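# Slide a bead onto the cord, away from its tips

## Task

Get any single bead threaded on the cord so that it sits a good distance from both of the cord's plastic end tips.

## Robot and tools

Robot: two arms, left_arm and right_arm, each ending in a five-finger hand (the left hand mirrors the right). Base positions in the scene frame: left_arm (+0.020, +0.349, 0) m, right_arm (-0.011, -0.354, -0.001) m, both turned only slightly about z. Fixed obstacles: a post behind the arms, and a camera stand between them just behind their bases. Loose objects may occasionally be nudged by something else. Nothing may fall off the table or be left off it.

Frames. Scene frame: origin at table-top height midway between the nominal bases, +z up, +x out over the table, left_arm on +y. Fixed cameras and the table use the scene frame. Each arm's hand poses, targets, velocities and wrist-camera poses use that arm's own base frame, and its offsets run along its base axes. Rotations turn about the Hand target's position.

Hand point. Sits 0.05 m in front of the palm, 0.15 m out from the wrist face. +z runs along the straight fingers, +y out of the palm. +x crosses the palm away from the thumb on the right hand, toward the thumb on the left hand. Straight fingertips reach 0.06-0.07 m past the point, with their centre lines 0.06 m behind it (-y). A wrist bracket on the little-finger side reaches 0.10 m across and can collide.

Row layout (execute_actions and move). Each row is one flat list of 28 numbers, each in [-1, 1], covering both arms even if only one moves:
1-6: left_arm dx, dy, dz, rx, ry, rz.
7-14: left hand little, ring, middle, index, thumb_bend, thumb_turn, force_limit, speed.
15-20: right_arm dx, dy, dz, rx, ry, rz.
21-28: right hand, same eight as 7-14.
Pose numbers are offsets, not poses: measured from the arm's Hand target when the action or move began, in its base axes. 1.0 means 0.6 m or 180 degrees. rx, ry, rz form one rotation vector. All six at 0 asks nothing new of that arm. A translation longer than 1.0 may be shortened along its line.
Finger numbers are targets: +1 is open/straight, -1 is curled. For thumb_turn, +1 places the thumb beside the palm and -1 in front of it, opposite the fingers. force_limit maps -1 to about 0 N and +1 to 10 N (15 N for the two thumb motors). speed rises linearly from near zero at -1 to full at +0.48 and stays full above that. There is no "no change" value: to keep a hand as it is, resend its last executed eight numbers. Before any hand row has run, use its hand_measured plus hand_force_limit and hand_speed.

Tools.
execute_actions(actions, cameras): actions is a list of actions; each action is up to 15 rows, one per 1/30 s step. A shorter action repeats its final row up to step 15. Every row counts from the start pose of its action, so repeating an offset moves further. cameras: a list of names, ["all"], or []; images come back by default only for an empty actions list.
move(target, speed, blend, blocking, cameras): straight-line path for each hand point. target is one row or a list of up to 15 rows, all offsets from the same starting Hand targets. speed is in m/s, 0.002 to 4.3, default 0.25 (turns capped at twice that in rad/s); one value or one per target. blend is a corner radius in m; 0 means stop at each target. The whole move is capped at 10 s. Paths ignore obstacles and the other arm. Faster moves overshoot and hit harder. The result adds a "move:" line with the ending (done, off_target, moving, held, fault) and limits (paced = pose clipped, held = steps withheld).
wait(seconds): 0-3600, sends nothing new, lets a running move continue.
stop(): brakes a running move.
zoom_image(camera, region): camera is cam_high, cam_low, cam_left_wrist or cam_right_wrist; region [x0, y0, x1, y1] in pixels, at most 504 by 504, from the latest images.
show_instructions(): shows the reference pages.
finished_scene(scene): ends the scene for good; the bead must stay threaded without help.

Results. end_effector_position (m) and end_effector_quat_wxyz are in the arm's base frame. Hand target is the last commanded pose after clipping; the next offsets start from it. Orientation commands are clipped to within 40 degrees of the measured orientation each step. The hand often rests 1-3 cm (sometimes 5) low or short of the target from friction or sag; this is not contact. A new execute_actions call, even all zeros, re-requests the target; otherwise send the gap as an offset. hand_measured, hand_stopped_by (moving, target, force, stalled, fault) and hand_load_n follow the motor order above; a load near 0 after gripping means the grip was lost. Joint torques are raw drive outputs with offsets and noise. MOTOR HOT appears at 85 °C; at 100 °C that arm drops and faults for 30-60 s, so avoid long stretched-out holds or pushing against unreachable poses.

Gripping. Thumb turned in front grasps objects about 0.035-0.065 m thick; handles down to about 0.025 m; thumb tip and index pad can pinch light items. A motor only starts when its target changes by at least 0.002. For gentle grips close with speed at or below -0.94. To squeeze harder, raise force_limit and send a more-closed target; to loosen, send a target more open than measured.

Cameras: cam_high, cam_low, cam_left_wrist, cam_right_wrist, each 672x504; wrist views are fisheye and may lag during motion.

Avoid: dropping or releasing anything that is moving, fast impacts, hard pushes on fixed or heavy things, excessive finger force, and any hand-to-hand contact or pressing between the arms, which can end the scene. To end a push against something, command the target back past the hand point.

Each tool is called after "Emit:" as name([rows], argument=value, ...), one row to a line, values as JSON.

Reference images:

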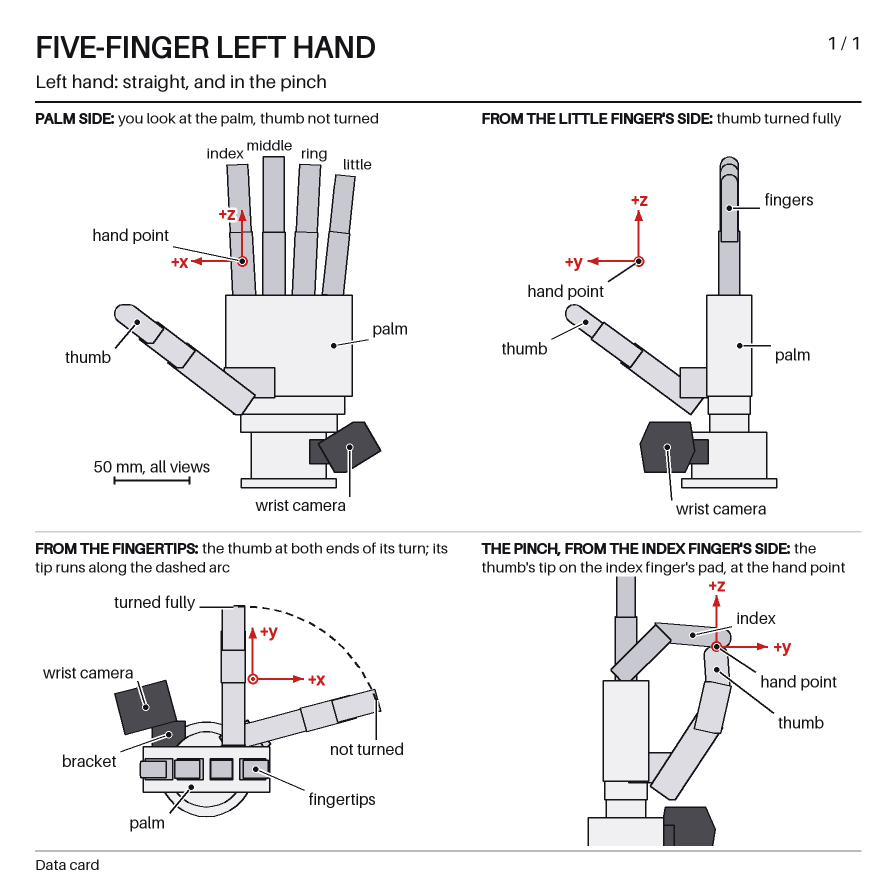

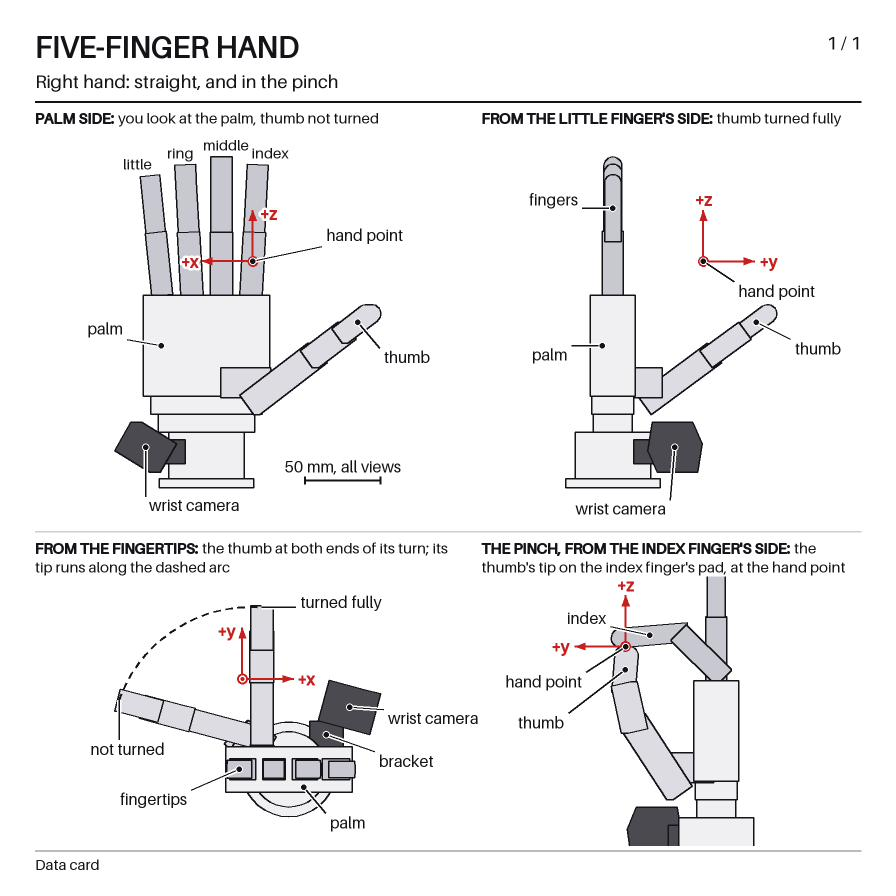

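## Session

Emit:
execute_actions(actions=[])

Scene clock: 0.00 s.
left_arm: end_effector_position=(+0.3430, +0.1683, +0.1513) hand_measured=(+1.000, +1.000, +1.000, +1.000, +1.000, +1.000) hand_load_n=(+0.0, +0.0, +0.0, +0.0, +0.0, +0.0) hand_stopped_by=(target, target, target, target, target, target) hand_force_limit=0.00 hand_speed=-0.80 end_effector_quat_wxyz=(+0.303, +0.900, +0.300, -0.090) | right_arm: end_effector_position=(+0.0366, +0.1928, +0.1323) hand_measured=(+1.000, +1.000, +1.000, +1.000, +1.000, +1.000) hand_load_n=(+0.0, +0.0, +0.0, +0.0, +0.0, +0.0) hand_stopped_by=(target, target, target, target, target, target) hand_force_limit=0.00 hand_speed=-0.80 end_effector_quat_wxyz=(-0.190, +0.843, +0.413, -0.287)
Joint positions: left_arm=[0.837 1.601 1.184 -1.649 0.43 -1.268] | right_arm=[1.036 1.182 0.827 -1.539 -0.635 -1.552]
Joint velocities: within noise
Joint torques (N m): no reading
Motor temperatures (°C): left_arm=[32 35 29 29 33 33] | right_arm=[28 25 26 28 33 32]
Heat: left arm: hottest shoulder 35 °C; right arm: hottest wrist yaw 33 °C.
Hand target: left_arm +0.3465, +0.1722, +0.1544; +0.301, +0.901, +0.300, -0.085 | right_arm +0.0393, +0.1971, +0.1354; -0.192, +0.843, +0.415, -0.283

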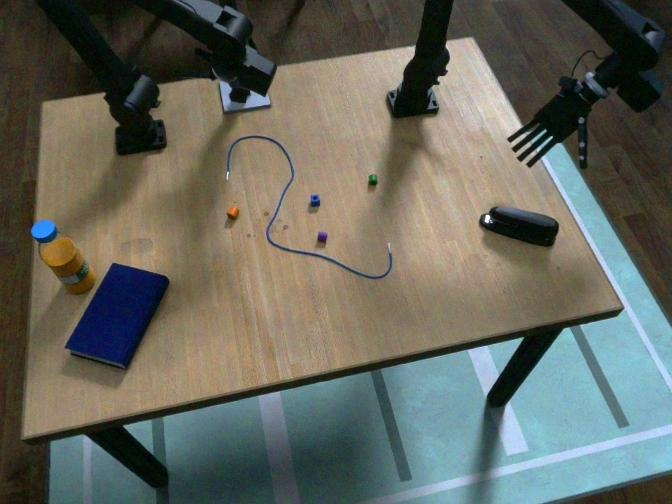

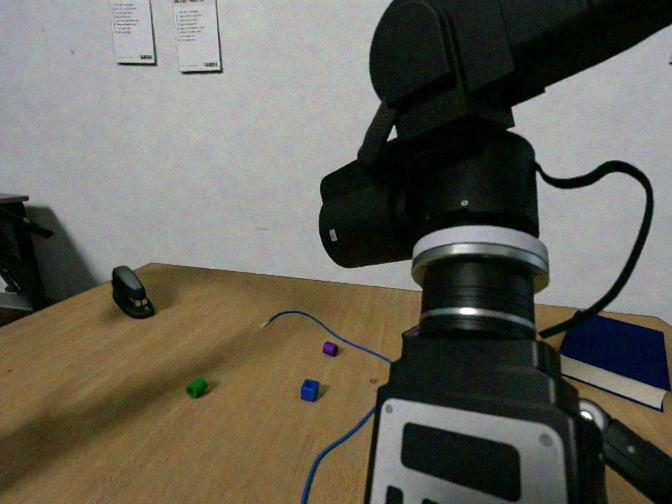

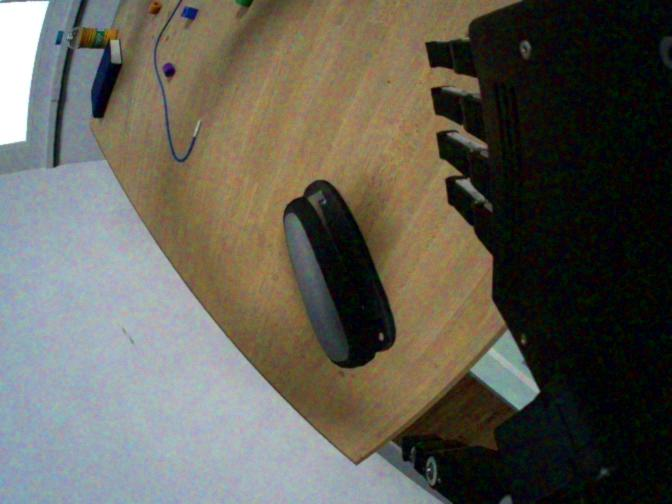

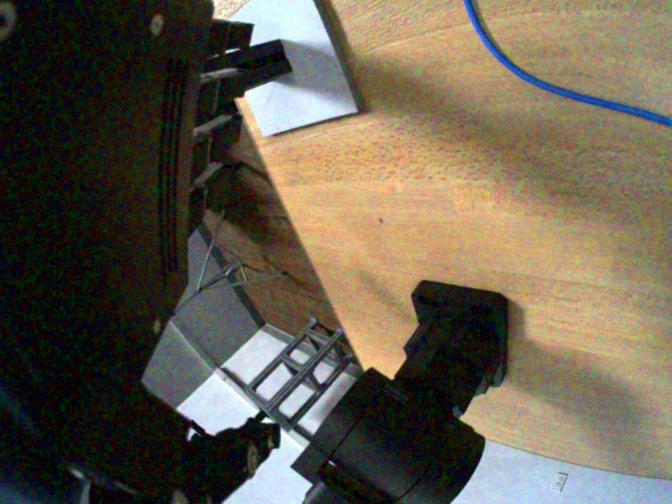

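Emit:
zoom_image(camera="cam_high", region=[200, 120, 420, 290])

Emit:
zoom_image(camera="cam_high", region=[290, 180, 350, 250])

Emit:
zoom_image(camera="cam_high", region=[210, 160, 270, 230])

Emit:
zoom_image(camera="cam_high", region=[350, 160, 410, 290])

Emit:
zoom_image(camera="cam_low", region=[150, 290, 400, 504])

Scaled by 2.291 from the camera's image (finer frame: 960x720).

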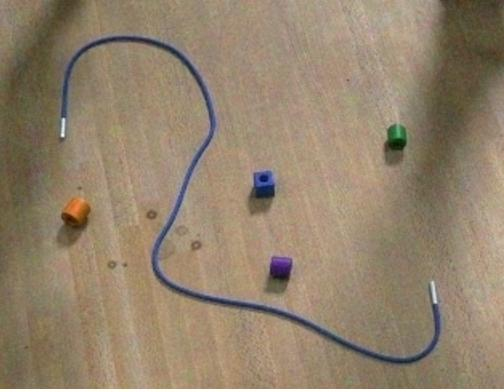

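Scaled by 7.200 from the camera's image (finer frame: 960x720).

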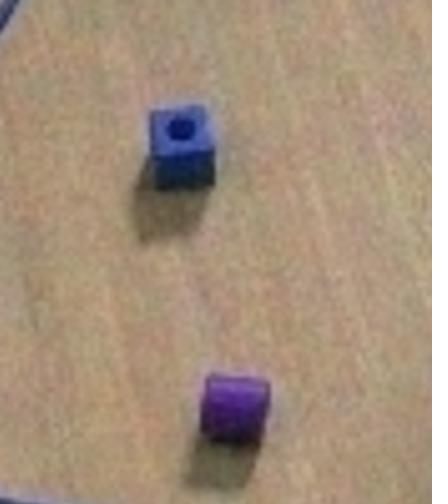

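Scaled by 7.200 from the camera's image (finer frame: 960x720).

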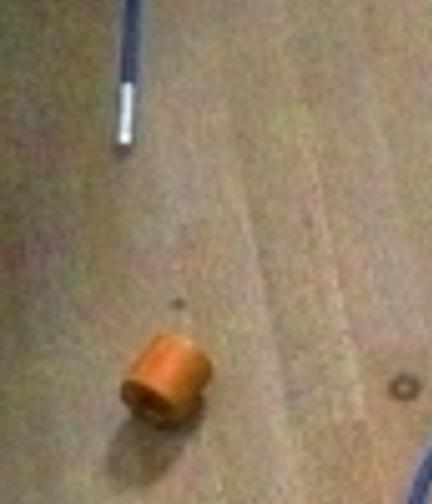

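Scaled by 3.877 from the camera's image (finer frame: 960x720).

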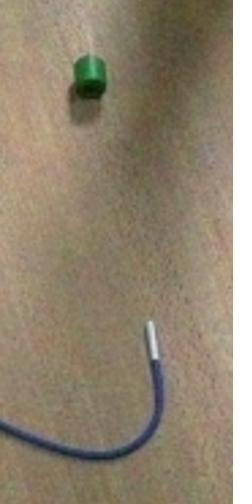

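Scaled by 2.016 from the camera's image (finer frame: 960x720).

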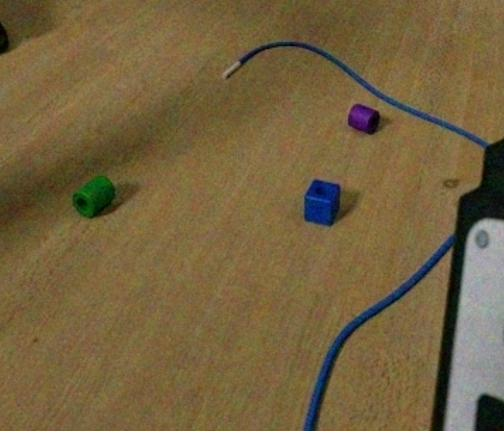

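Emit:
move(target=[0.056, -0.237, 0.109, 0.1696, -0.4535, -0.5394, 1, 1, 1, 1, 1, 1, 0, -0.8, 0.351, -0.045, 0.108, 0.1992, -0.0768, -0.5339, 1, 1, 1, 1, 1, 1, 0, -0.8], speed=0.3, cameras=["all"])

Scene clock: 611.57 s.
left_arm: end_effector_position=(+0.3794, +0.0339, +0.2165) hand_measured=(+1.000, +1.000, +1.000, +1.000, +1.000, +1.000) hand_load_n=(+0.0, +0.0, +0.0, +0.0, +0.0, +0.0) hand_stopped_by=(target, target, target, target, target, target) hand_force_limit=0.00 hand_speed=-0.80 end_effector_quat_wxyz=(+0.055, +0.701, -0.628, +0.333) | right_arm: end_effector_position=(+0.2506, +0.1718, +0.2040) hand_measured=(+1.000, +1.000, +1.000, +1.000, +1.000, +1.000) hand_load_n=(+0.0, +0.0, +0.0, +0.0, +0.0, -0.5) hand_stopped_by=(target, target, target, target, target, target) hand_force_limit=0.00 hand_speed=-0.80 end_effector_quat_wxyz=(-0.510, +0.805, -0.256, +0.163)
Joint positions: left_arm=[0.441 1.353 1.164 -1.192 0.665 0.265] | right_arm=[0.169 0.602 0.554 -0.539 -0.693 -0.405]
Joint torques (N m): left_arm=[0.21 -10.81 9.78 0.81 0.59 0.01] | right_arm=[-0.56 -0.56 9.73 2.45 -0.21 0.12]
Motor temperatures (°C): left_arm=[27 36 35 24 28 28] | right_arm=[26 25 32 25 28 29]
Heat: left arm: hottest shoulder 36 °C; right arm: hottest elbow 32 °C.
Hand target: left_arm +0.3802, +0.0300, +0.2198; +0.047, +0.692, -0.636, +0.337 | right_arm +0.2500, +0.1701, +0.2001; -0.511, +0.802, -0.262, +0.166
Off the commanded pose: left_arm 0.005 m, 2 deg | right_arm 0.004 m, 1 deg.
move: done
cam_left_wrist: T_world_to_cam=[[0.89909, -0.013, 0.43757, -0.43173], [-0.37645, -0.53312, 0.75767, 0.0058], [0.22343, -0.84594, -0.48422, 0.16107]] pos_world=[0.35436, 0.13373, 0.26252]
cam_right_wrist: T_world_to_cam=[[-0.03804, -0.48479, -0.8738, 0.27274], [-0.99906, 0.03658, 0.0232, 0.24173], [0.02071, 0.87387, -0.48573, 0.05706]] pos_world=[0.2507, 0.07352, 0.26043]

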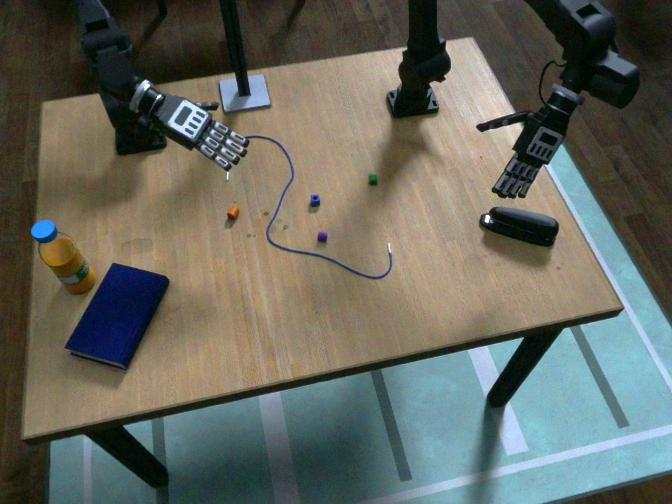

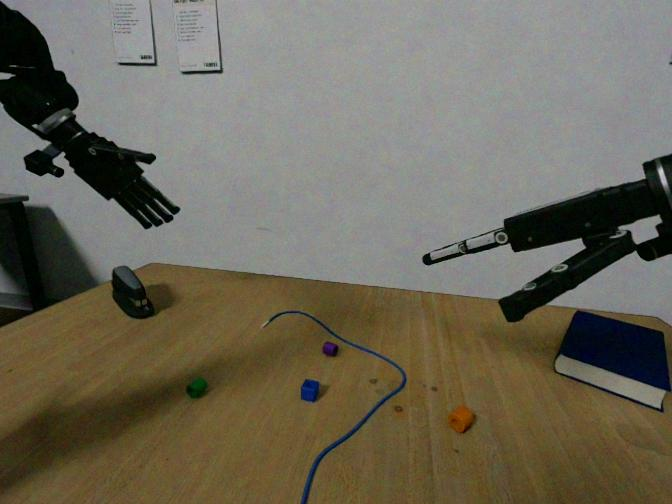

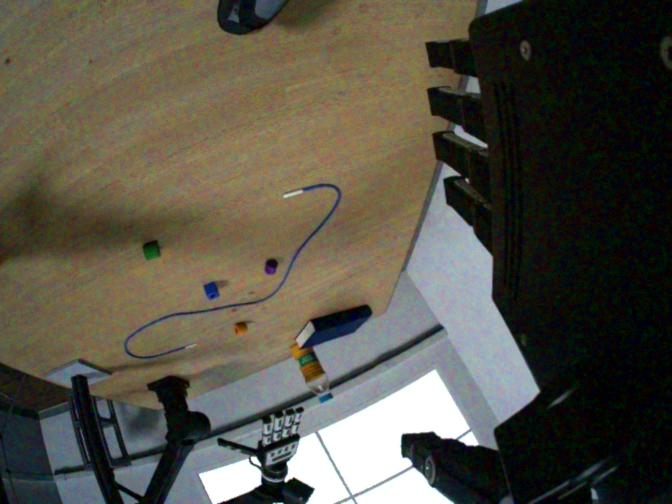

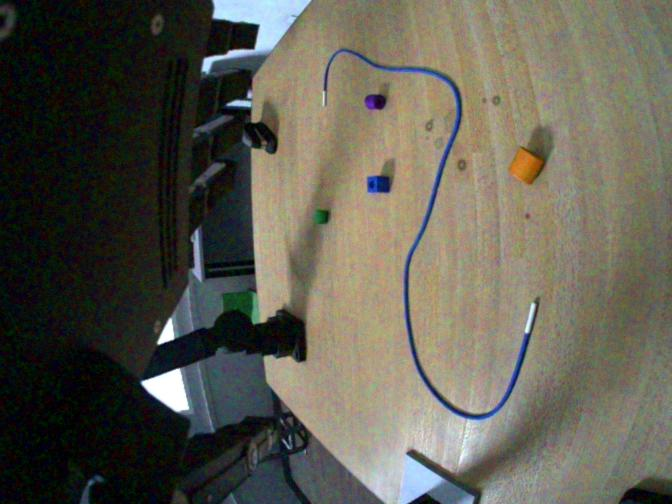

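Emit:
zoom_image(camera="cam_right_wrist", region=[460, 100, 600, 220])

Emit:
zoom_image(camera="cam_left_wrist", region=[110, 170, 360, 370])

Emit:
zoom_image(camera="cam_low", region=[150, 290, 500, 504])

Scaled by 3.600 from the camera's image (finer frame: 960x720).

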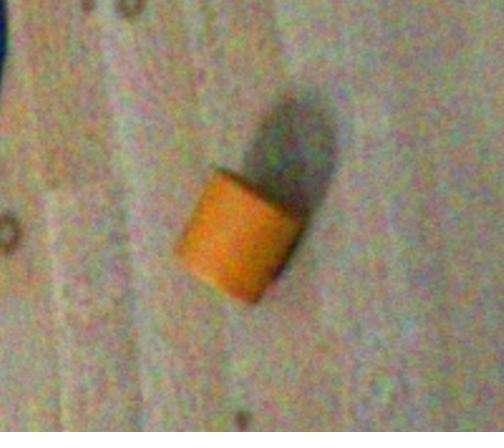

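Scaled by 2.016 from the camera's image (finer frame: 960x720).

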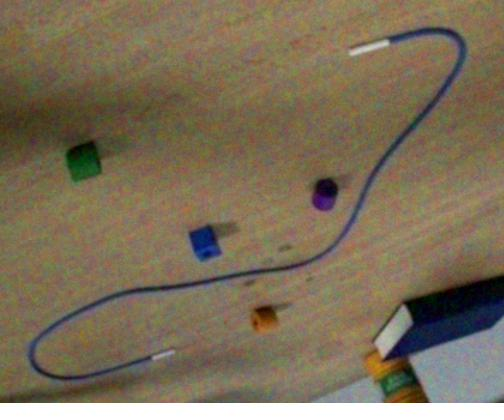

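Scaled by 1.440 from the camera's image (finer frame: 960x720).

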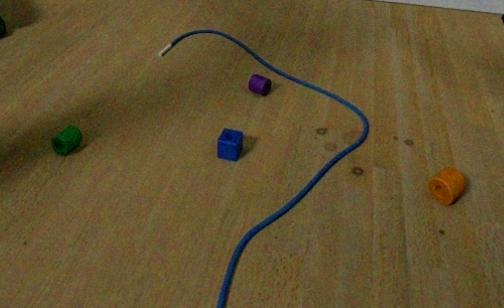

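Emit:
move(target=[0.120, -0.307, -0.166, -0.0643, -0.2909, -0.4395, 1, 1, 0.1, 0.1, 0.1, -1, 0, -0.5, 0.111, 0.0355, -0.167, 0, 0, 0, 1, 1, 1, 0.2, 0.0, -0.85, 0, -0.5], speed=0.3, cameras=["all"])

Scene clock: 679.97 s.
left_arm: end_effector_position=(+0.4421, -0.1507, +0.1216) hand_measured=(+1.000, +1.000, +0.100, +0.100, +0.100, -1.000) hand_load_n=(+0.0, +0.0, +0.0, +0.0, +0.0, +0.0) hand_stopped_by=(target, target, target, target, target, target) hand_force_limit=0.00 hand_speed=-0.50 end_effector_quat_wxyz=(-0.041, +0.059, +0.841, -0.536) | right_arm: end_effector_position=(+0.3218, +0.1882, +0.1094) hand_measured=(+1.000, +1.000, +1.000, +0.200, +0.000, -0.850) hand_load_n=(+0.0, +0.0, +0.0, +0.0, +0.0, +0.0) hand_stopped_by=(target, target, target, target, target, target) hand_force_limit=0.00 hand_speed=-0.50 end_effector_quat_wxyz=(-0.513, +0.800, -0.257, +0.176)
Joint positions: left_arm=[-0.011 1.783 1.357 -1.429 1.117 1.877] | right_arm=[0.191 0.991 0.437 0.006 -0.66 -0.378]
Joint torques (N m): left_arm=[0.38 -13.22 11.62 -0.75 0.66 0.02] | right_arm=[0.67 -2.32 8.38 2.55 -0.17 0.12]
Heat: left arm: hottest shoulder 36 °C; right arm: hottest elbow 32 °C.
Hand target: left_arm +0.4520, -0.1542, +0.1202; -0.042, +0.066, +0.841, -0.536 | right_arm +0.3165, +0.1915, +0.1000; -0.511, +0.802, -0.261, +0.166
Off the commanded pose: left_arm 0.011 m, 1 deg | right_arm 0.011 m, 1 deg.
move: off_target (left_arm, right_arm)
cam_left_wrist: T_world_to_cam=[[-0.29011, -0.39492, 0.87171, -0.03367], [-0.77783, 0.62796, 0.02563, 0.4442], [-0.55752, -0.6706, -0.48936, 0.31722]] pos_world=[0.5126, -0.07951, 0.17319]
cam_right_wrist: T_world_to_cam=[[-0.02714, -0.48059, -0.87652, 0.19677], [-0.99855, 0.05379, 0.00143, 0.31348], [0.04646, 0.87529, -0.48135, -0.01374]] pos_world=[0.319, 0.08973, 0.16542]

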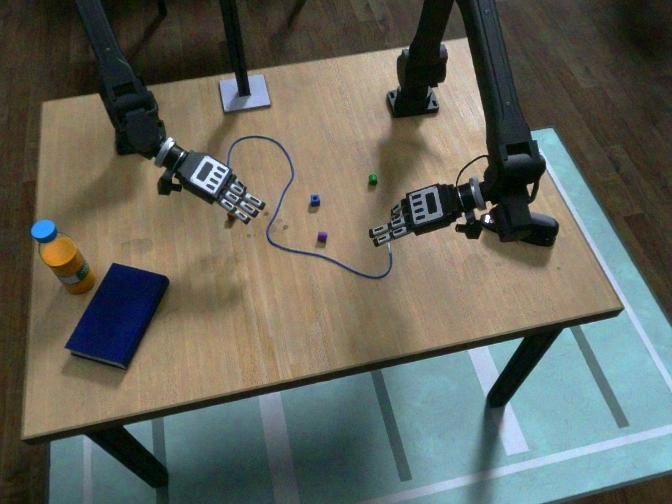

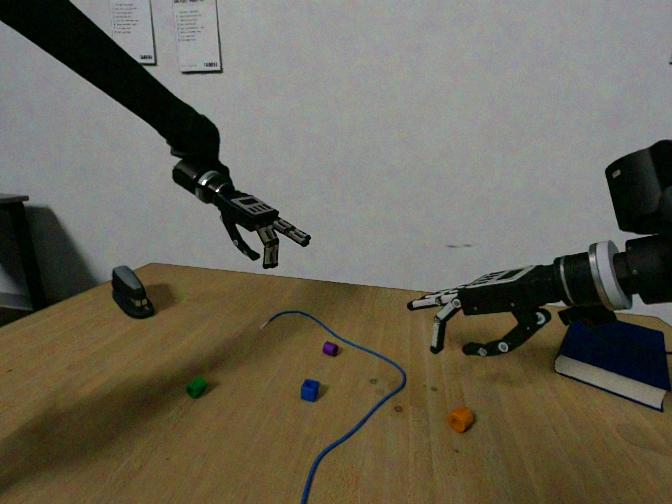

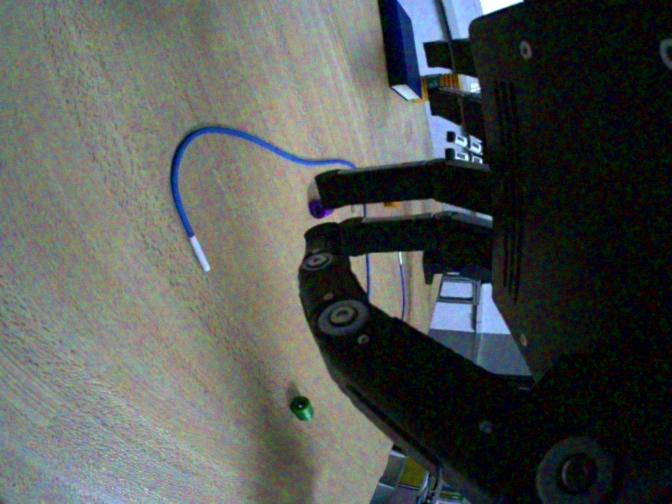

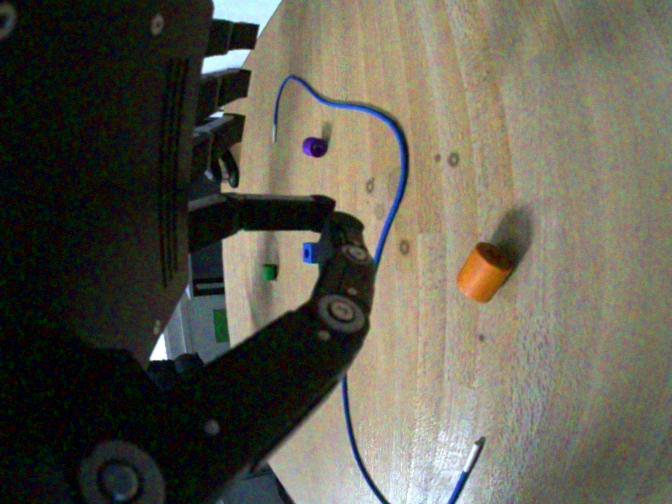

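Emit:
zoom_image(camera="cam_high", region=[150, 120, 290, 240])

Emit:
zoom_image(camera="cam_high", region=[350, 150, 500, 290])

Emit:
zoom_image(camera="cam_low", region=[400, 250, 560, 440])

Scaled by 3.600 from the camera's image (finer frame: 960x720).

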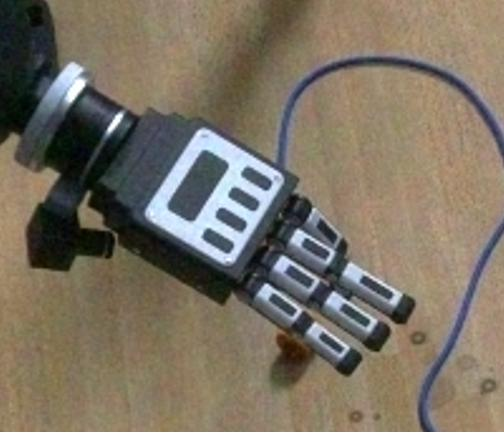

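Scaled by 3.360 from the camera's image (finer frame: 960x720).

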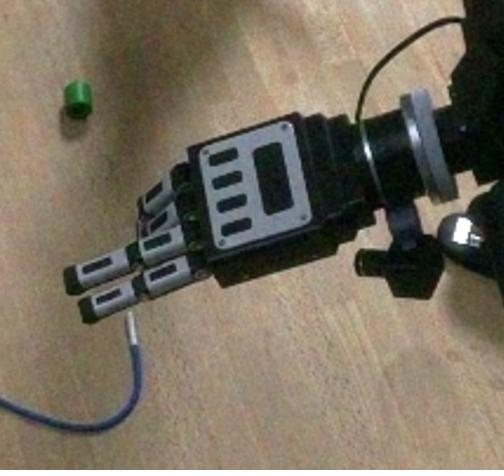

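Scaled by 2.653 from the camera's image (finer frame: 960x720).

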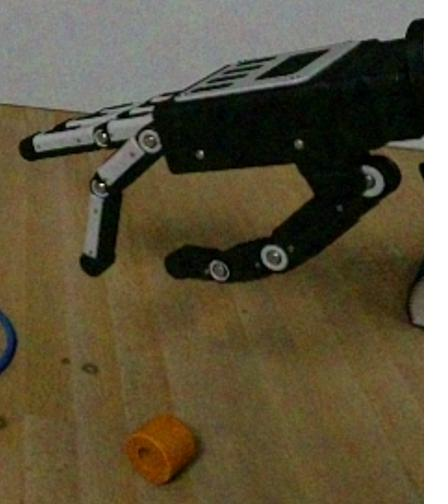

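Emit:
zoom_image(camera="cam_low", region=[170, 140, 330, 280])

Emit:
zoom_image(camera="cam_left_wrist", region=[120, 100, 500, 440])

Emit:
zoom_image(camera="cam_right_wrist", region=[180, 150, 560, 490])

Scaled by 3.150 from the camera's image (finer frame: 960x720).

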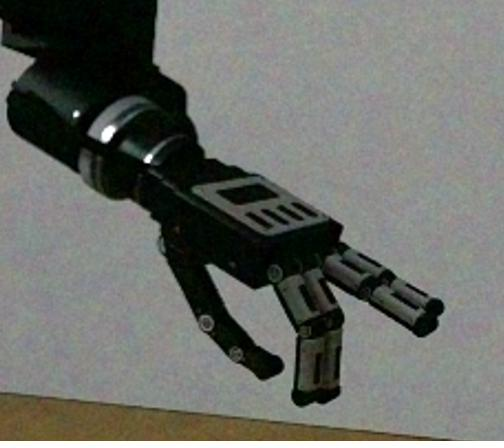

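Scaled by 1.326 from the camera's image (finer frame: 960x720).

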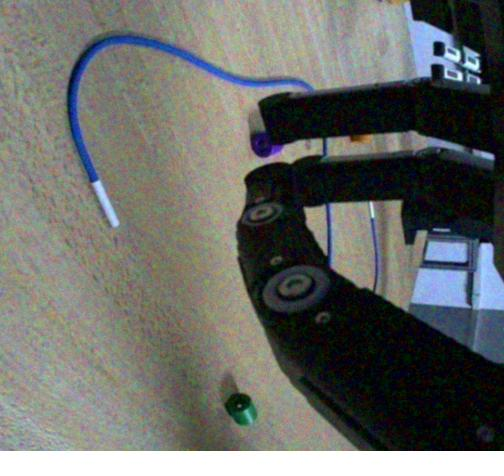

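Scaled by 1.326 from the camera's image (finer frame: 960x720).

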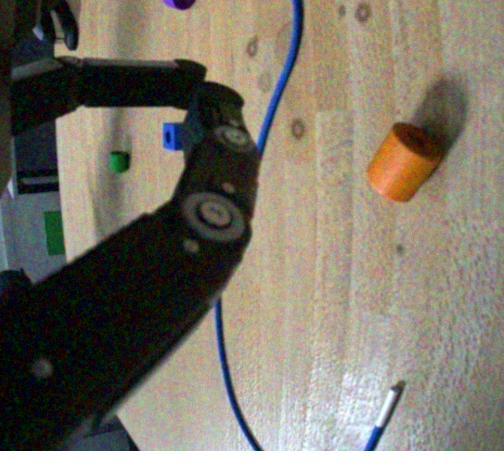

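Emit:
move(target=[0.0208, -0.022, -0.1003, -0.0549, 0.0079, 0, 1, 1, 0.16, 0.16, 0.2, -1, 0, -0.5, -0.0132, -0.0355, -0.025, 0.0584, -0.0424, 0, 1, 1, 1, 0.24, 0.1, -0.55, 0, -0.5], speed=0.15, cameras=["all"])

Emit:
zoom_image(camera="cam_right_wrist", region=[180, 100, 560, 440])

Emit:
zoom_image(camera="cam_left_wrist", region=[120, 100, 500, 440])

Emit:
zoom_image(camera="cam_low", region=[400, 300, 560, 440])

Emit:
zoom_image(camera="cam_low", region=[200, 200, 360, 340])

Scene clock: 864.70 s.
left_arm: end_effector_position=(+0.4540, -0.1707, +0.0612) hand_measured=(+1.000, +1.000, +0.160, +0.160, +0.200, -1.000) hand_load_n=(+0.0, +0.0, +0.0, +0.0, +0.0, +0.0) hand_stopped_by=(target, target, target, target, target, target) hand_force_limit=0.00 hand_speed=-0.50 end_effector_quat_wxyz=(-0.051, +0.062, +0.791, -0.606) | right_arm: end_effector_position=(+0.3123, +0.1727, +0.0923) hand_measured=(+1.000, +1.000, +1.000, +0.240, +0.100, -0.550) hand_load_n=(+0.0, +0.0, +0.0, +0.0, +0.0, +0.0) hand_stopped_by=(target, target, target, target, target, target) hand_force_limit=0.00 hand_speed=-0.50 end_effector_quat_wxyz=(-0.600, +0.740, -0.230, +0.201)
Joint positions: left_arm=[-0.011 1.979 1.375 -1.479 1.267 2.097] | right_arm=[0.049 1.087 0.251 0.519 -0.871 -0.267]
Joint torques (N m): left_arm=[1.55 -15.21 10.06 -1.09 0.76 -0.01] | right_arm=[-0.97 -1.9 6.78 2.52 -0.32 0.1]
Heat: left arm: hottest shoulder 37 °C; right arm: hottest elbow 32 °C.
Hand target: left_arm +0.4647, -0.1675, +0.0601; -0.046, +0.063, +0.791, -0.607 | right_arm +0.3087, +0.1701, +0.0850; -0.599, +0.739, -0.241, +0.195
Off the commanded pose: left_arm 0.011 m, 1 deg | right_arm 0.009 m, 1 deg.
move: off_target (left_arm)
cam_left_wrist: T_world_to_cam=[[-0.2727, -0.23711, 0.93242, 0.02998], [-0.76763, 0.63785, -0.0623, 0.47003], [-0.57998, -0.73275, -0.35596, 0.27231]] pos_world=[0.52692, -0.09317, 0.09826]
cam_right_wrist: T_world_to_cam=[[0.10188, -0.31703, -0.94293, 0.11169], [-0.99128, 0.04733, -0.12301, 0.31518], [0.08363, 0.94723, -0.30944, -0.04789]] pos_world=[0.30506, 0.06585, 0.12927]

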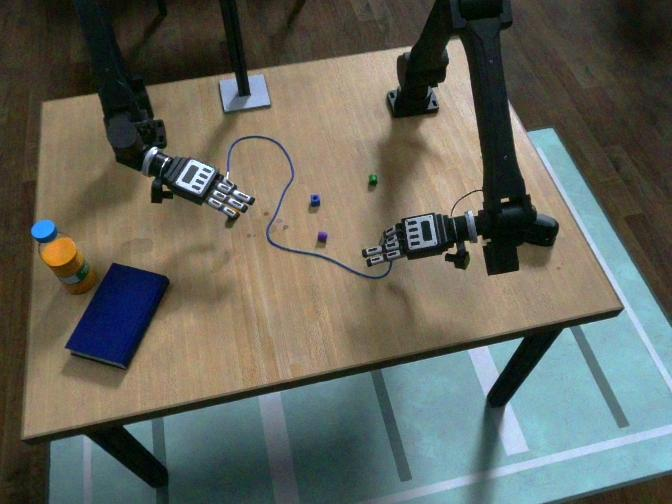

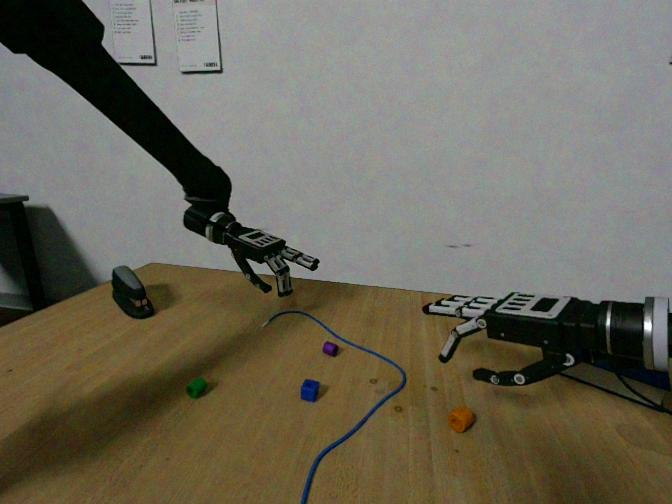

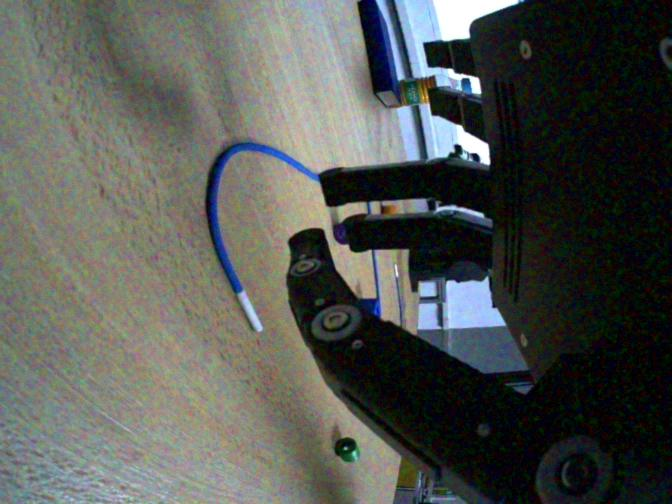

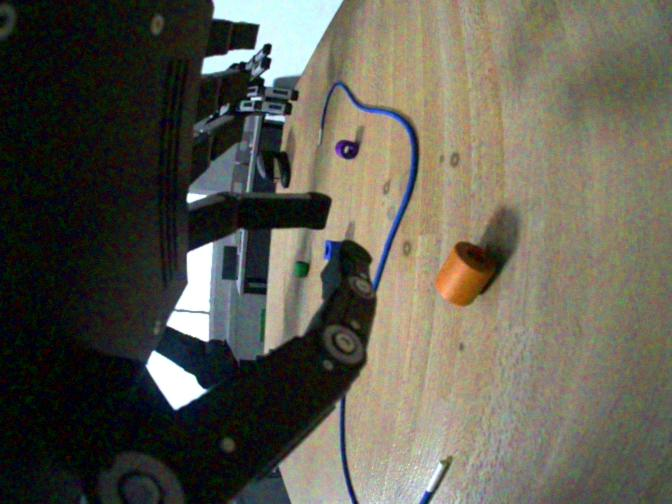

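Scaled by 1.326 from the camera's image (finer frame: 960x720).

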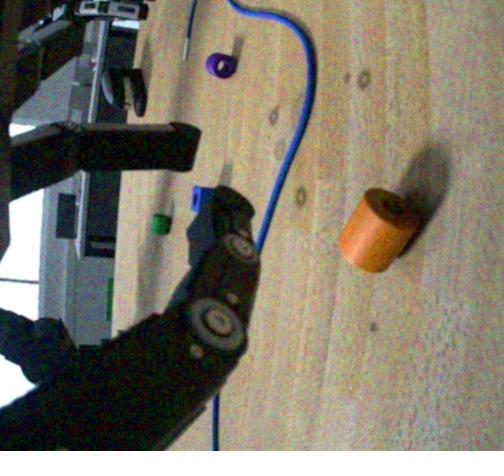

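Scaled by 1.326 from the camera's image (finer frame: 960x720).

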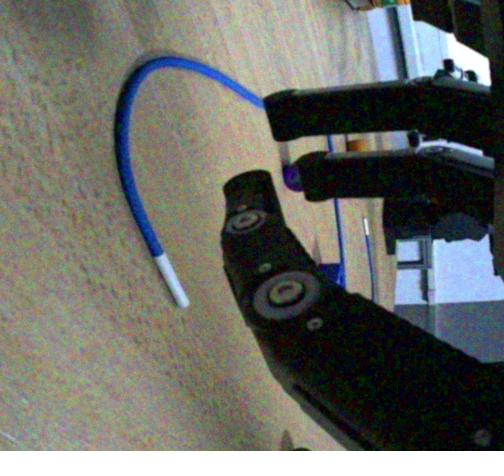

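Scaled by 3.150 from the camera's image (finer frame: 960x720).

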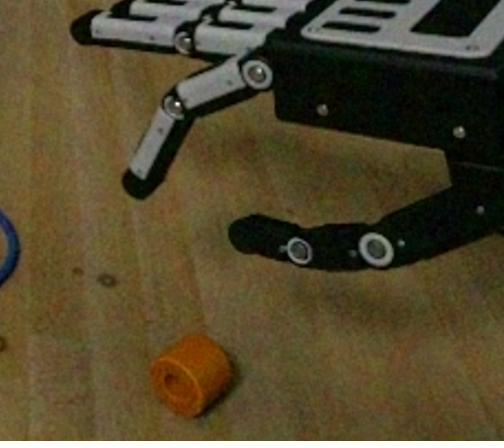

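Scaled by 3.150 from the camera's image (finer frame: 960x720).

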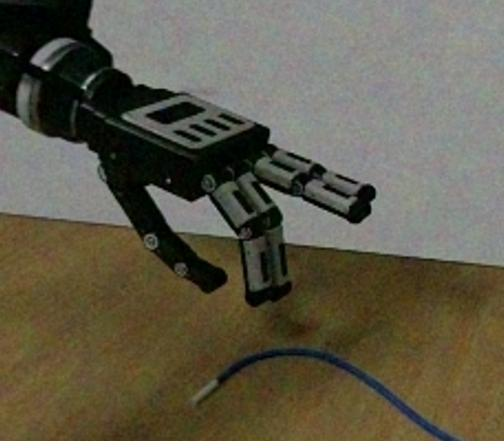

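Emit:
zoom_image(camera="cam_high", region=[130, 140, 270, 240])

Emit:
zoom_image(camera="cam_high", region=[340, 190, 480, 290])

Scaled by 3.600 from the camera's image (finer frame: 960x720).

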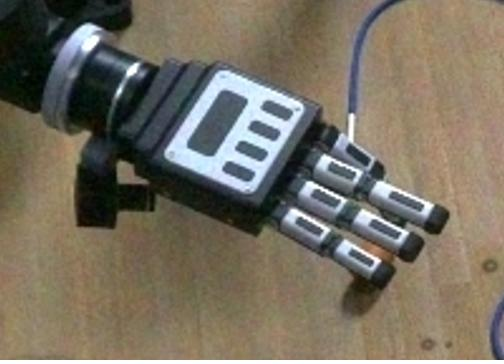

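Scaled by 3.600 from the camera's image (finer frame: 960x720).

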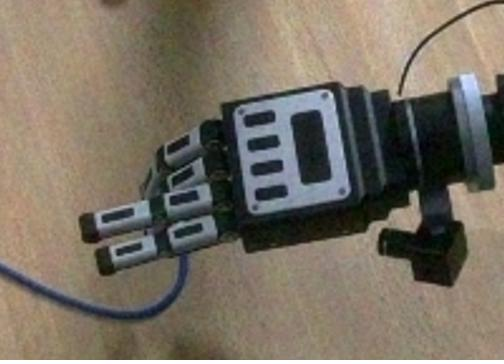

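Emit:
move(target=[0.0055, 0.0058, -0.0252, 0, 0, 0.0389, 1, 1, 0.16, 0.16, 0.2, -1, 0, -0.5, -0.0078, -0.0077, -0.0533, 0, 0, 0, 1, 1, 1, 0.24, 0.1, -0.55, 0, -0.5], speed=0.08, cameras=["all"])

Emit:
zoom_image(camera="cam_right_wrist", region=[180, 100, 560, 440])

Emit:
zoom_image(camera="cam_left_wrist", region=[120, 100, 500, 440])

Emit:
zoom_image(camera="cam_low", region=[400, 300, 560, 440])

Emit:
zoom_image(camera="cam_low", region=[200, 200, 360, 340])

Scene clock: 945.07 s.
left_arm: end_effector_position=(+0.4643, -0.1702, +0.0379) hand_measured=(+1.000, +1.000, +0.160, +0.160, +0.200, -1.000) hand_load_n=(+0.0, +0.0, +0.0, +0.0, +0.0, +0.0) hand_stopped_by=(target, target, target, target, target, target) hand_force_limit=0.00 hand_speed=-0.50 end_effector_quat_wxyz=(-0.020, +0.016, +0.792, -0.610) | right_arm: end_effector_position=(+0.3072, +0.1690, +0.0592) hand_measured=(+1.000, +1.000, +1.000, +0.240, +0.100, -0.550) hand_load_n=(+0.0, +0.0, -0.5, +0.0, +0.0, +0.0) hand_stopped_by=(target, target, target, target, target, target) hand_force_limit=0.00 hand_speed=-0.50 end_effector_quat_wxyz=(-0.601, +0.739, -0.234, +0.197)
Joint positions: left_arm=[0.002 1.944 1.263 -1.092 1.306 1.766] | right_arm=[0.031 1.244 0.203 0.716 -0.89 -0.267]
Joint torques (N m): left_arm=[1.9 -17.79 7.17 0.09 0.73 -0.12] | right_arm=[-1.08 -2.49 5.3 2.54 -0.34 -0.01]
Heat: left arm: hottest shoulder 39 °C; right arm: hottest elbow 30 °C.
Hand target: left_arm +0.4679, -0.1639, +0.0449; -0.009, +0.014, +0.793, -0.609 | right_arm +0.3040, +0.1656, +0.0530; -0.599, +0.739, -0.241, +0.194
Off the commanded pose: left_arm 0.010 m, 1 deg | right_arm 0.008 m, 1 deg.
move: done
cam_left_wrist: T_world_to_cam=[[-0.23751, -0.26231, 0.9353, 0.03382], [-0.83471, 0.54759, -0.05839, 0.49176], [-0.49684, -0.79457, -0.34901, 0.22093]] pos_world=[0.52828, -0.08486, 0.07419]
cam_right_wrist: T_world_to_cam=[[0.09294, -0.3117, -0.94563, 0.08176], [-0.99237, 0.04826, -0.11345, 0.30584], [0.081, 0.94895, -0.30483, -0.05388]] pos_world=[0.30027, 0.06185, 0.09559]

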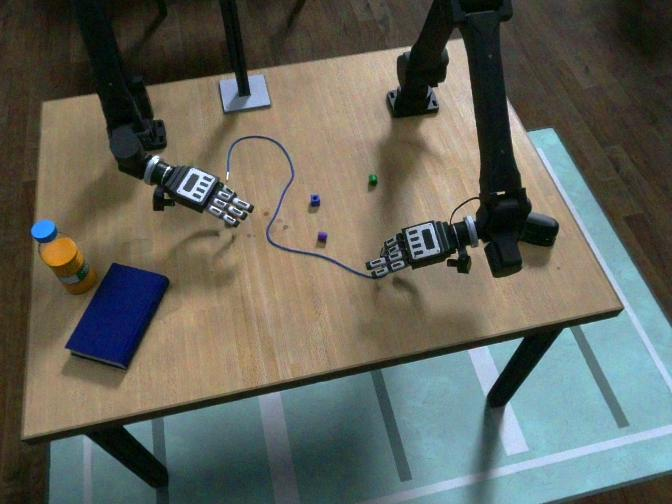

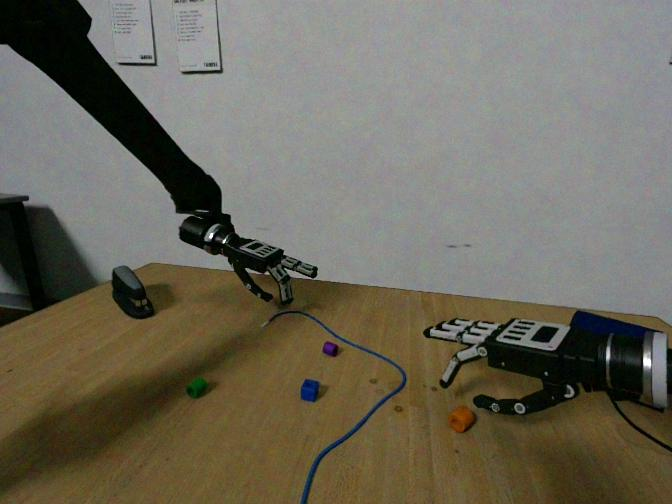

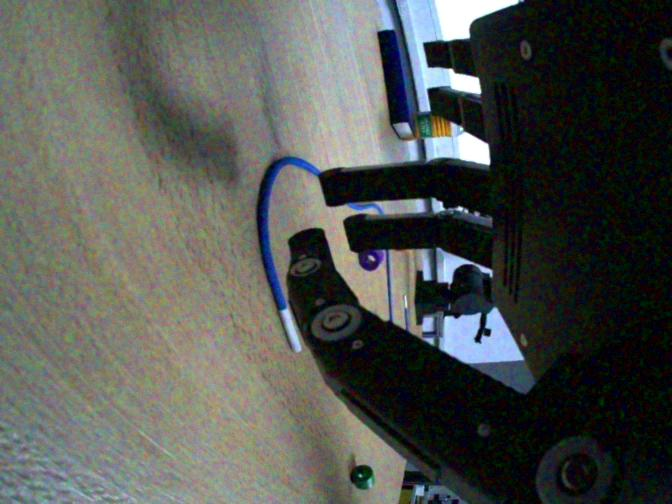

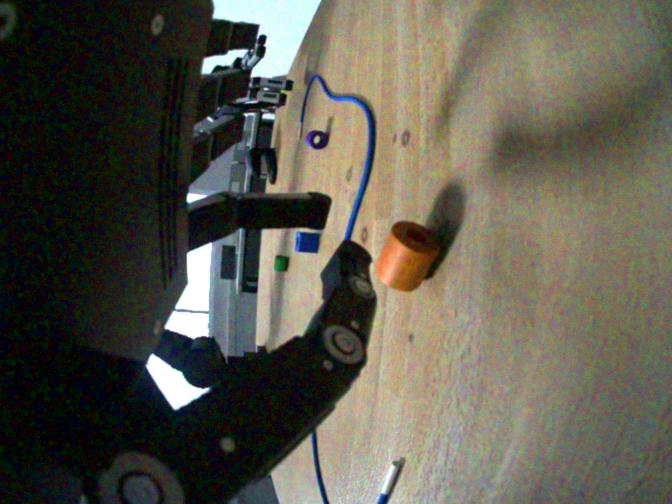

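Scaled by 1.326 from the camera's image (finer frame: 960x720).

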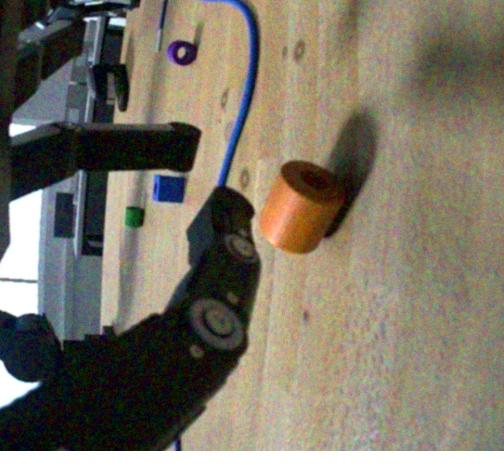

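Scaled by 1.326 from the camera's image (finer frame: 960x720).

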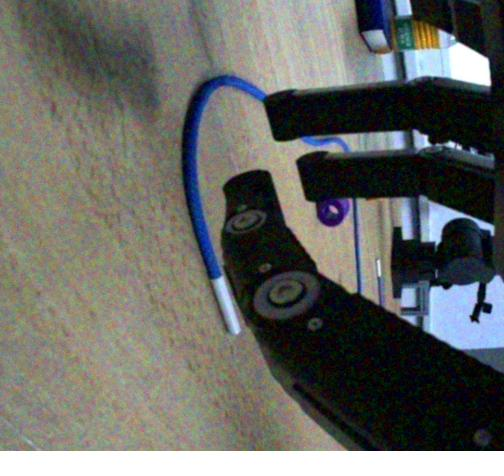

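Scaled by 3.150 from the camera's image (finer frame: 960x720).

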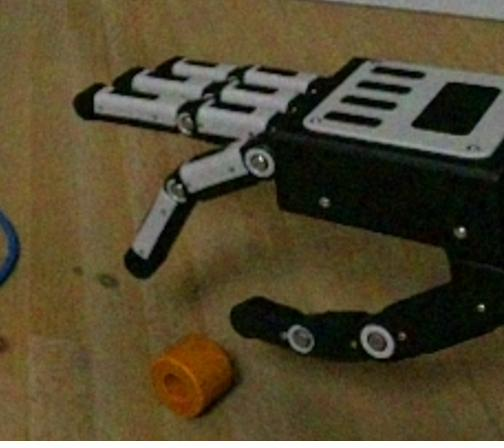

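Scaled by 3.150 from the camera's image (finer frame: 960x720).

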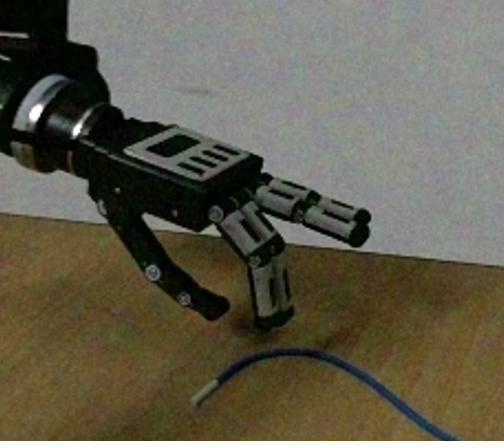

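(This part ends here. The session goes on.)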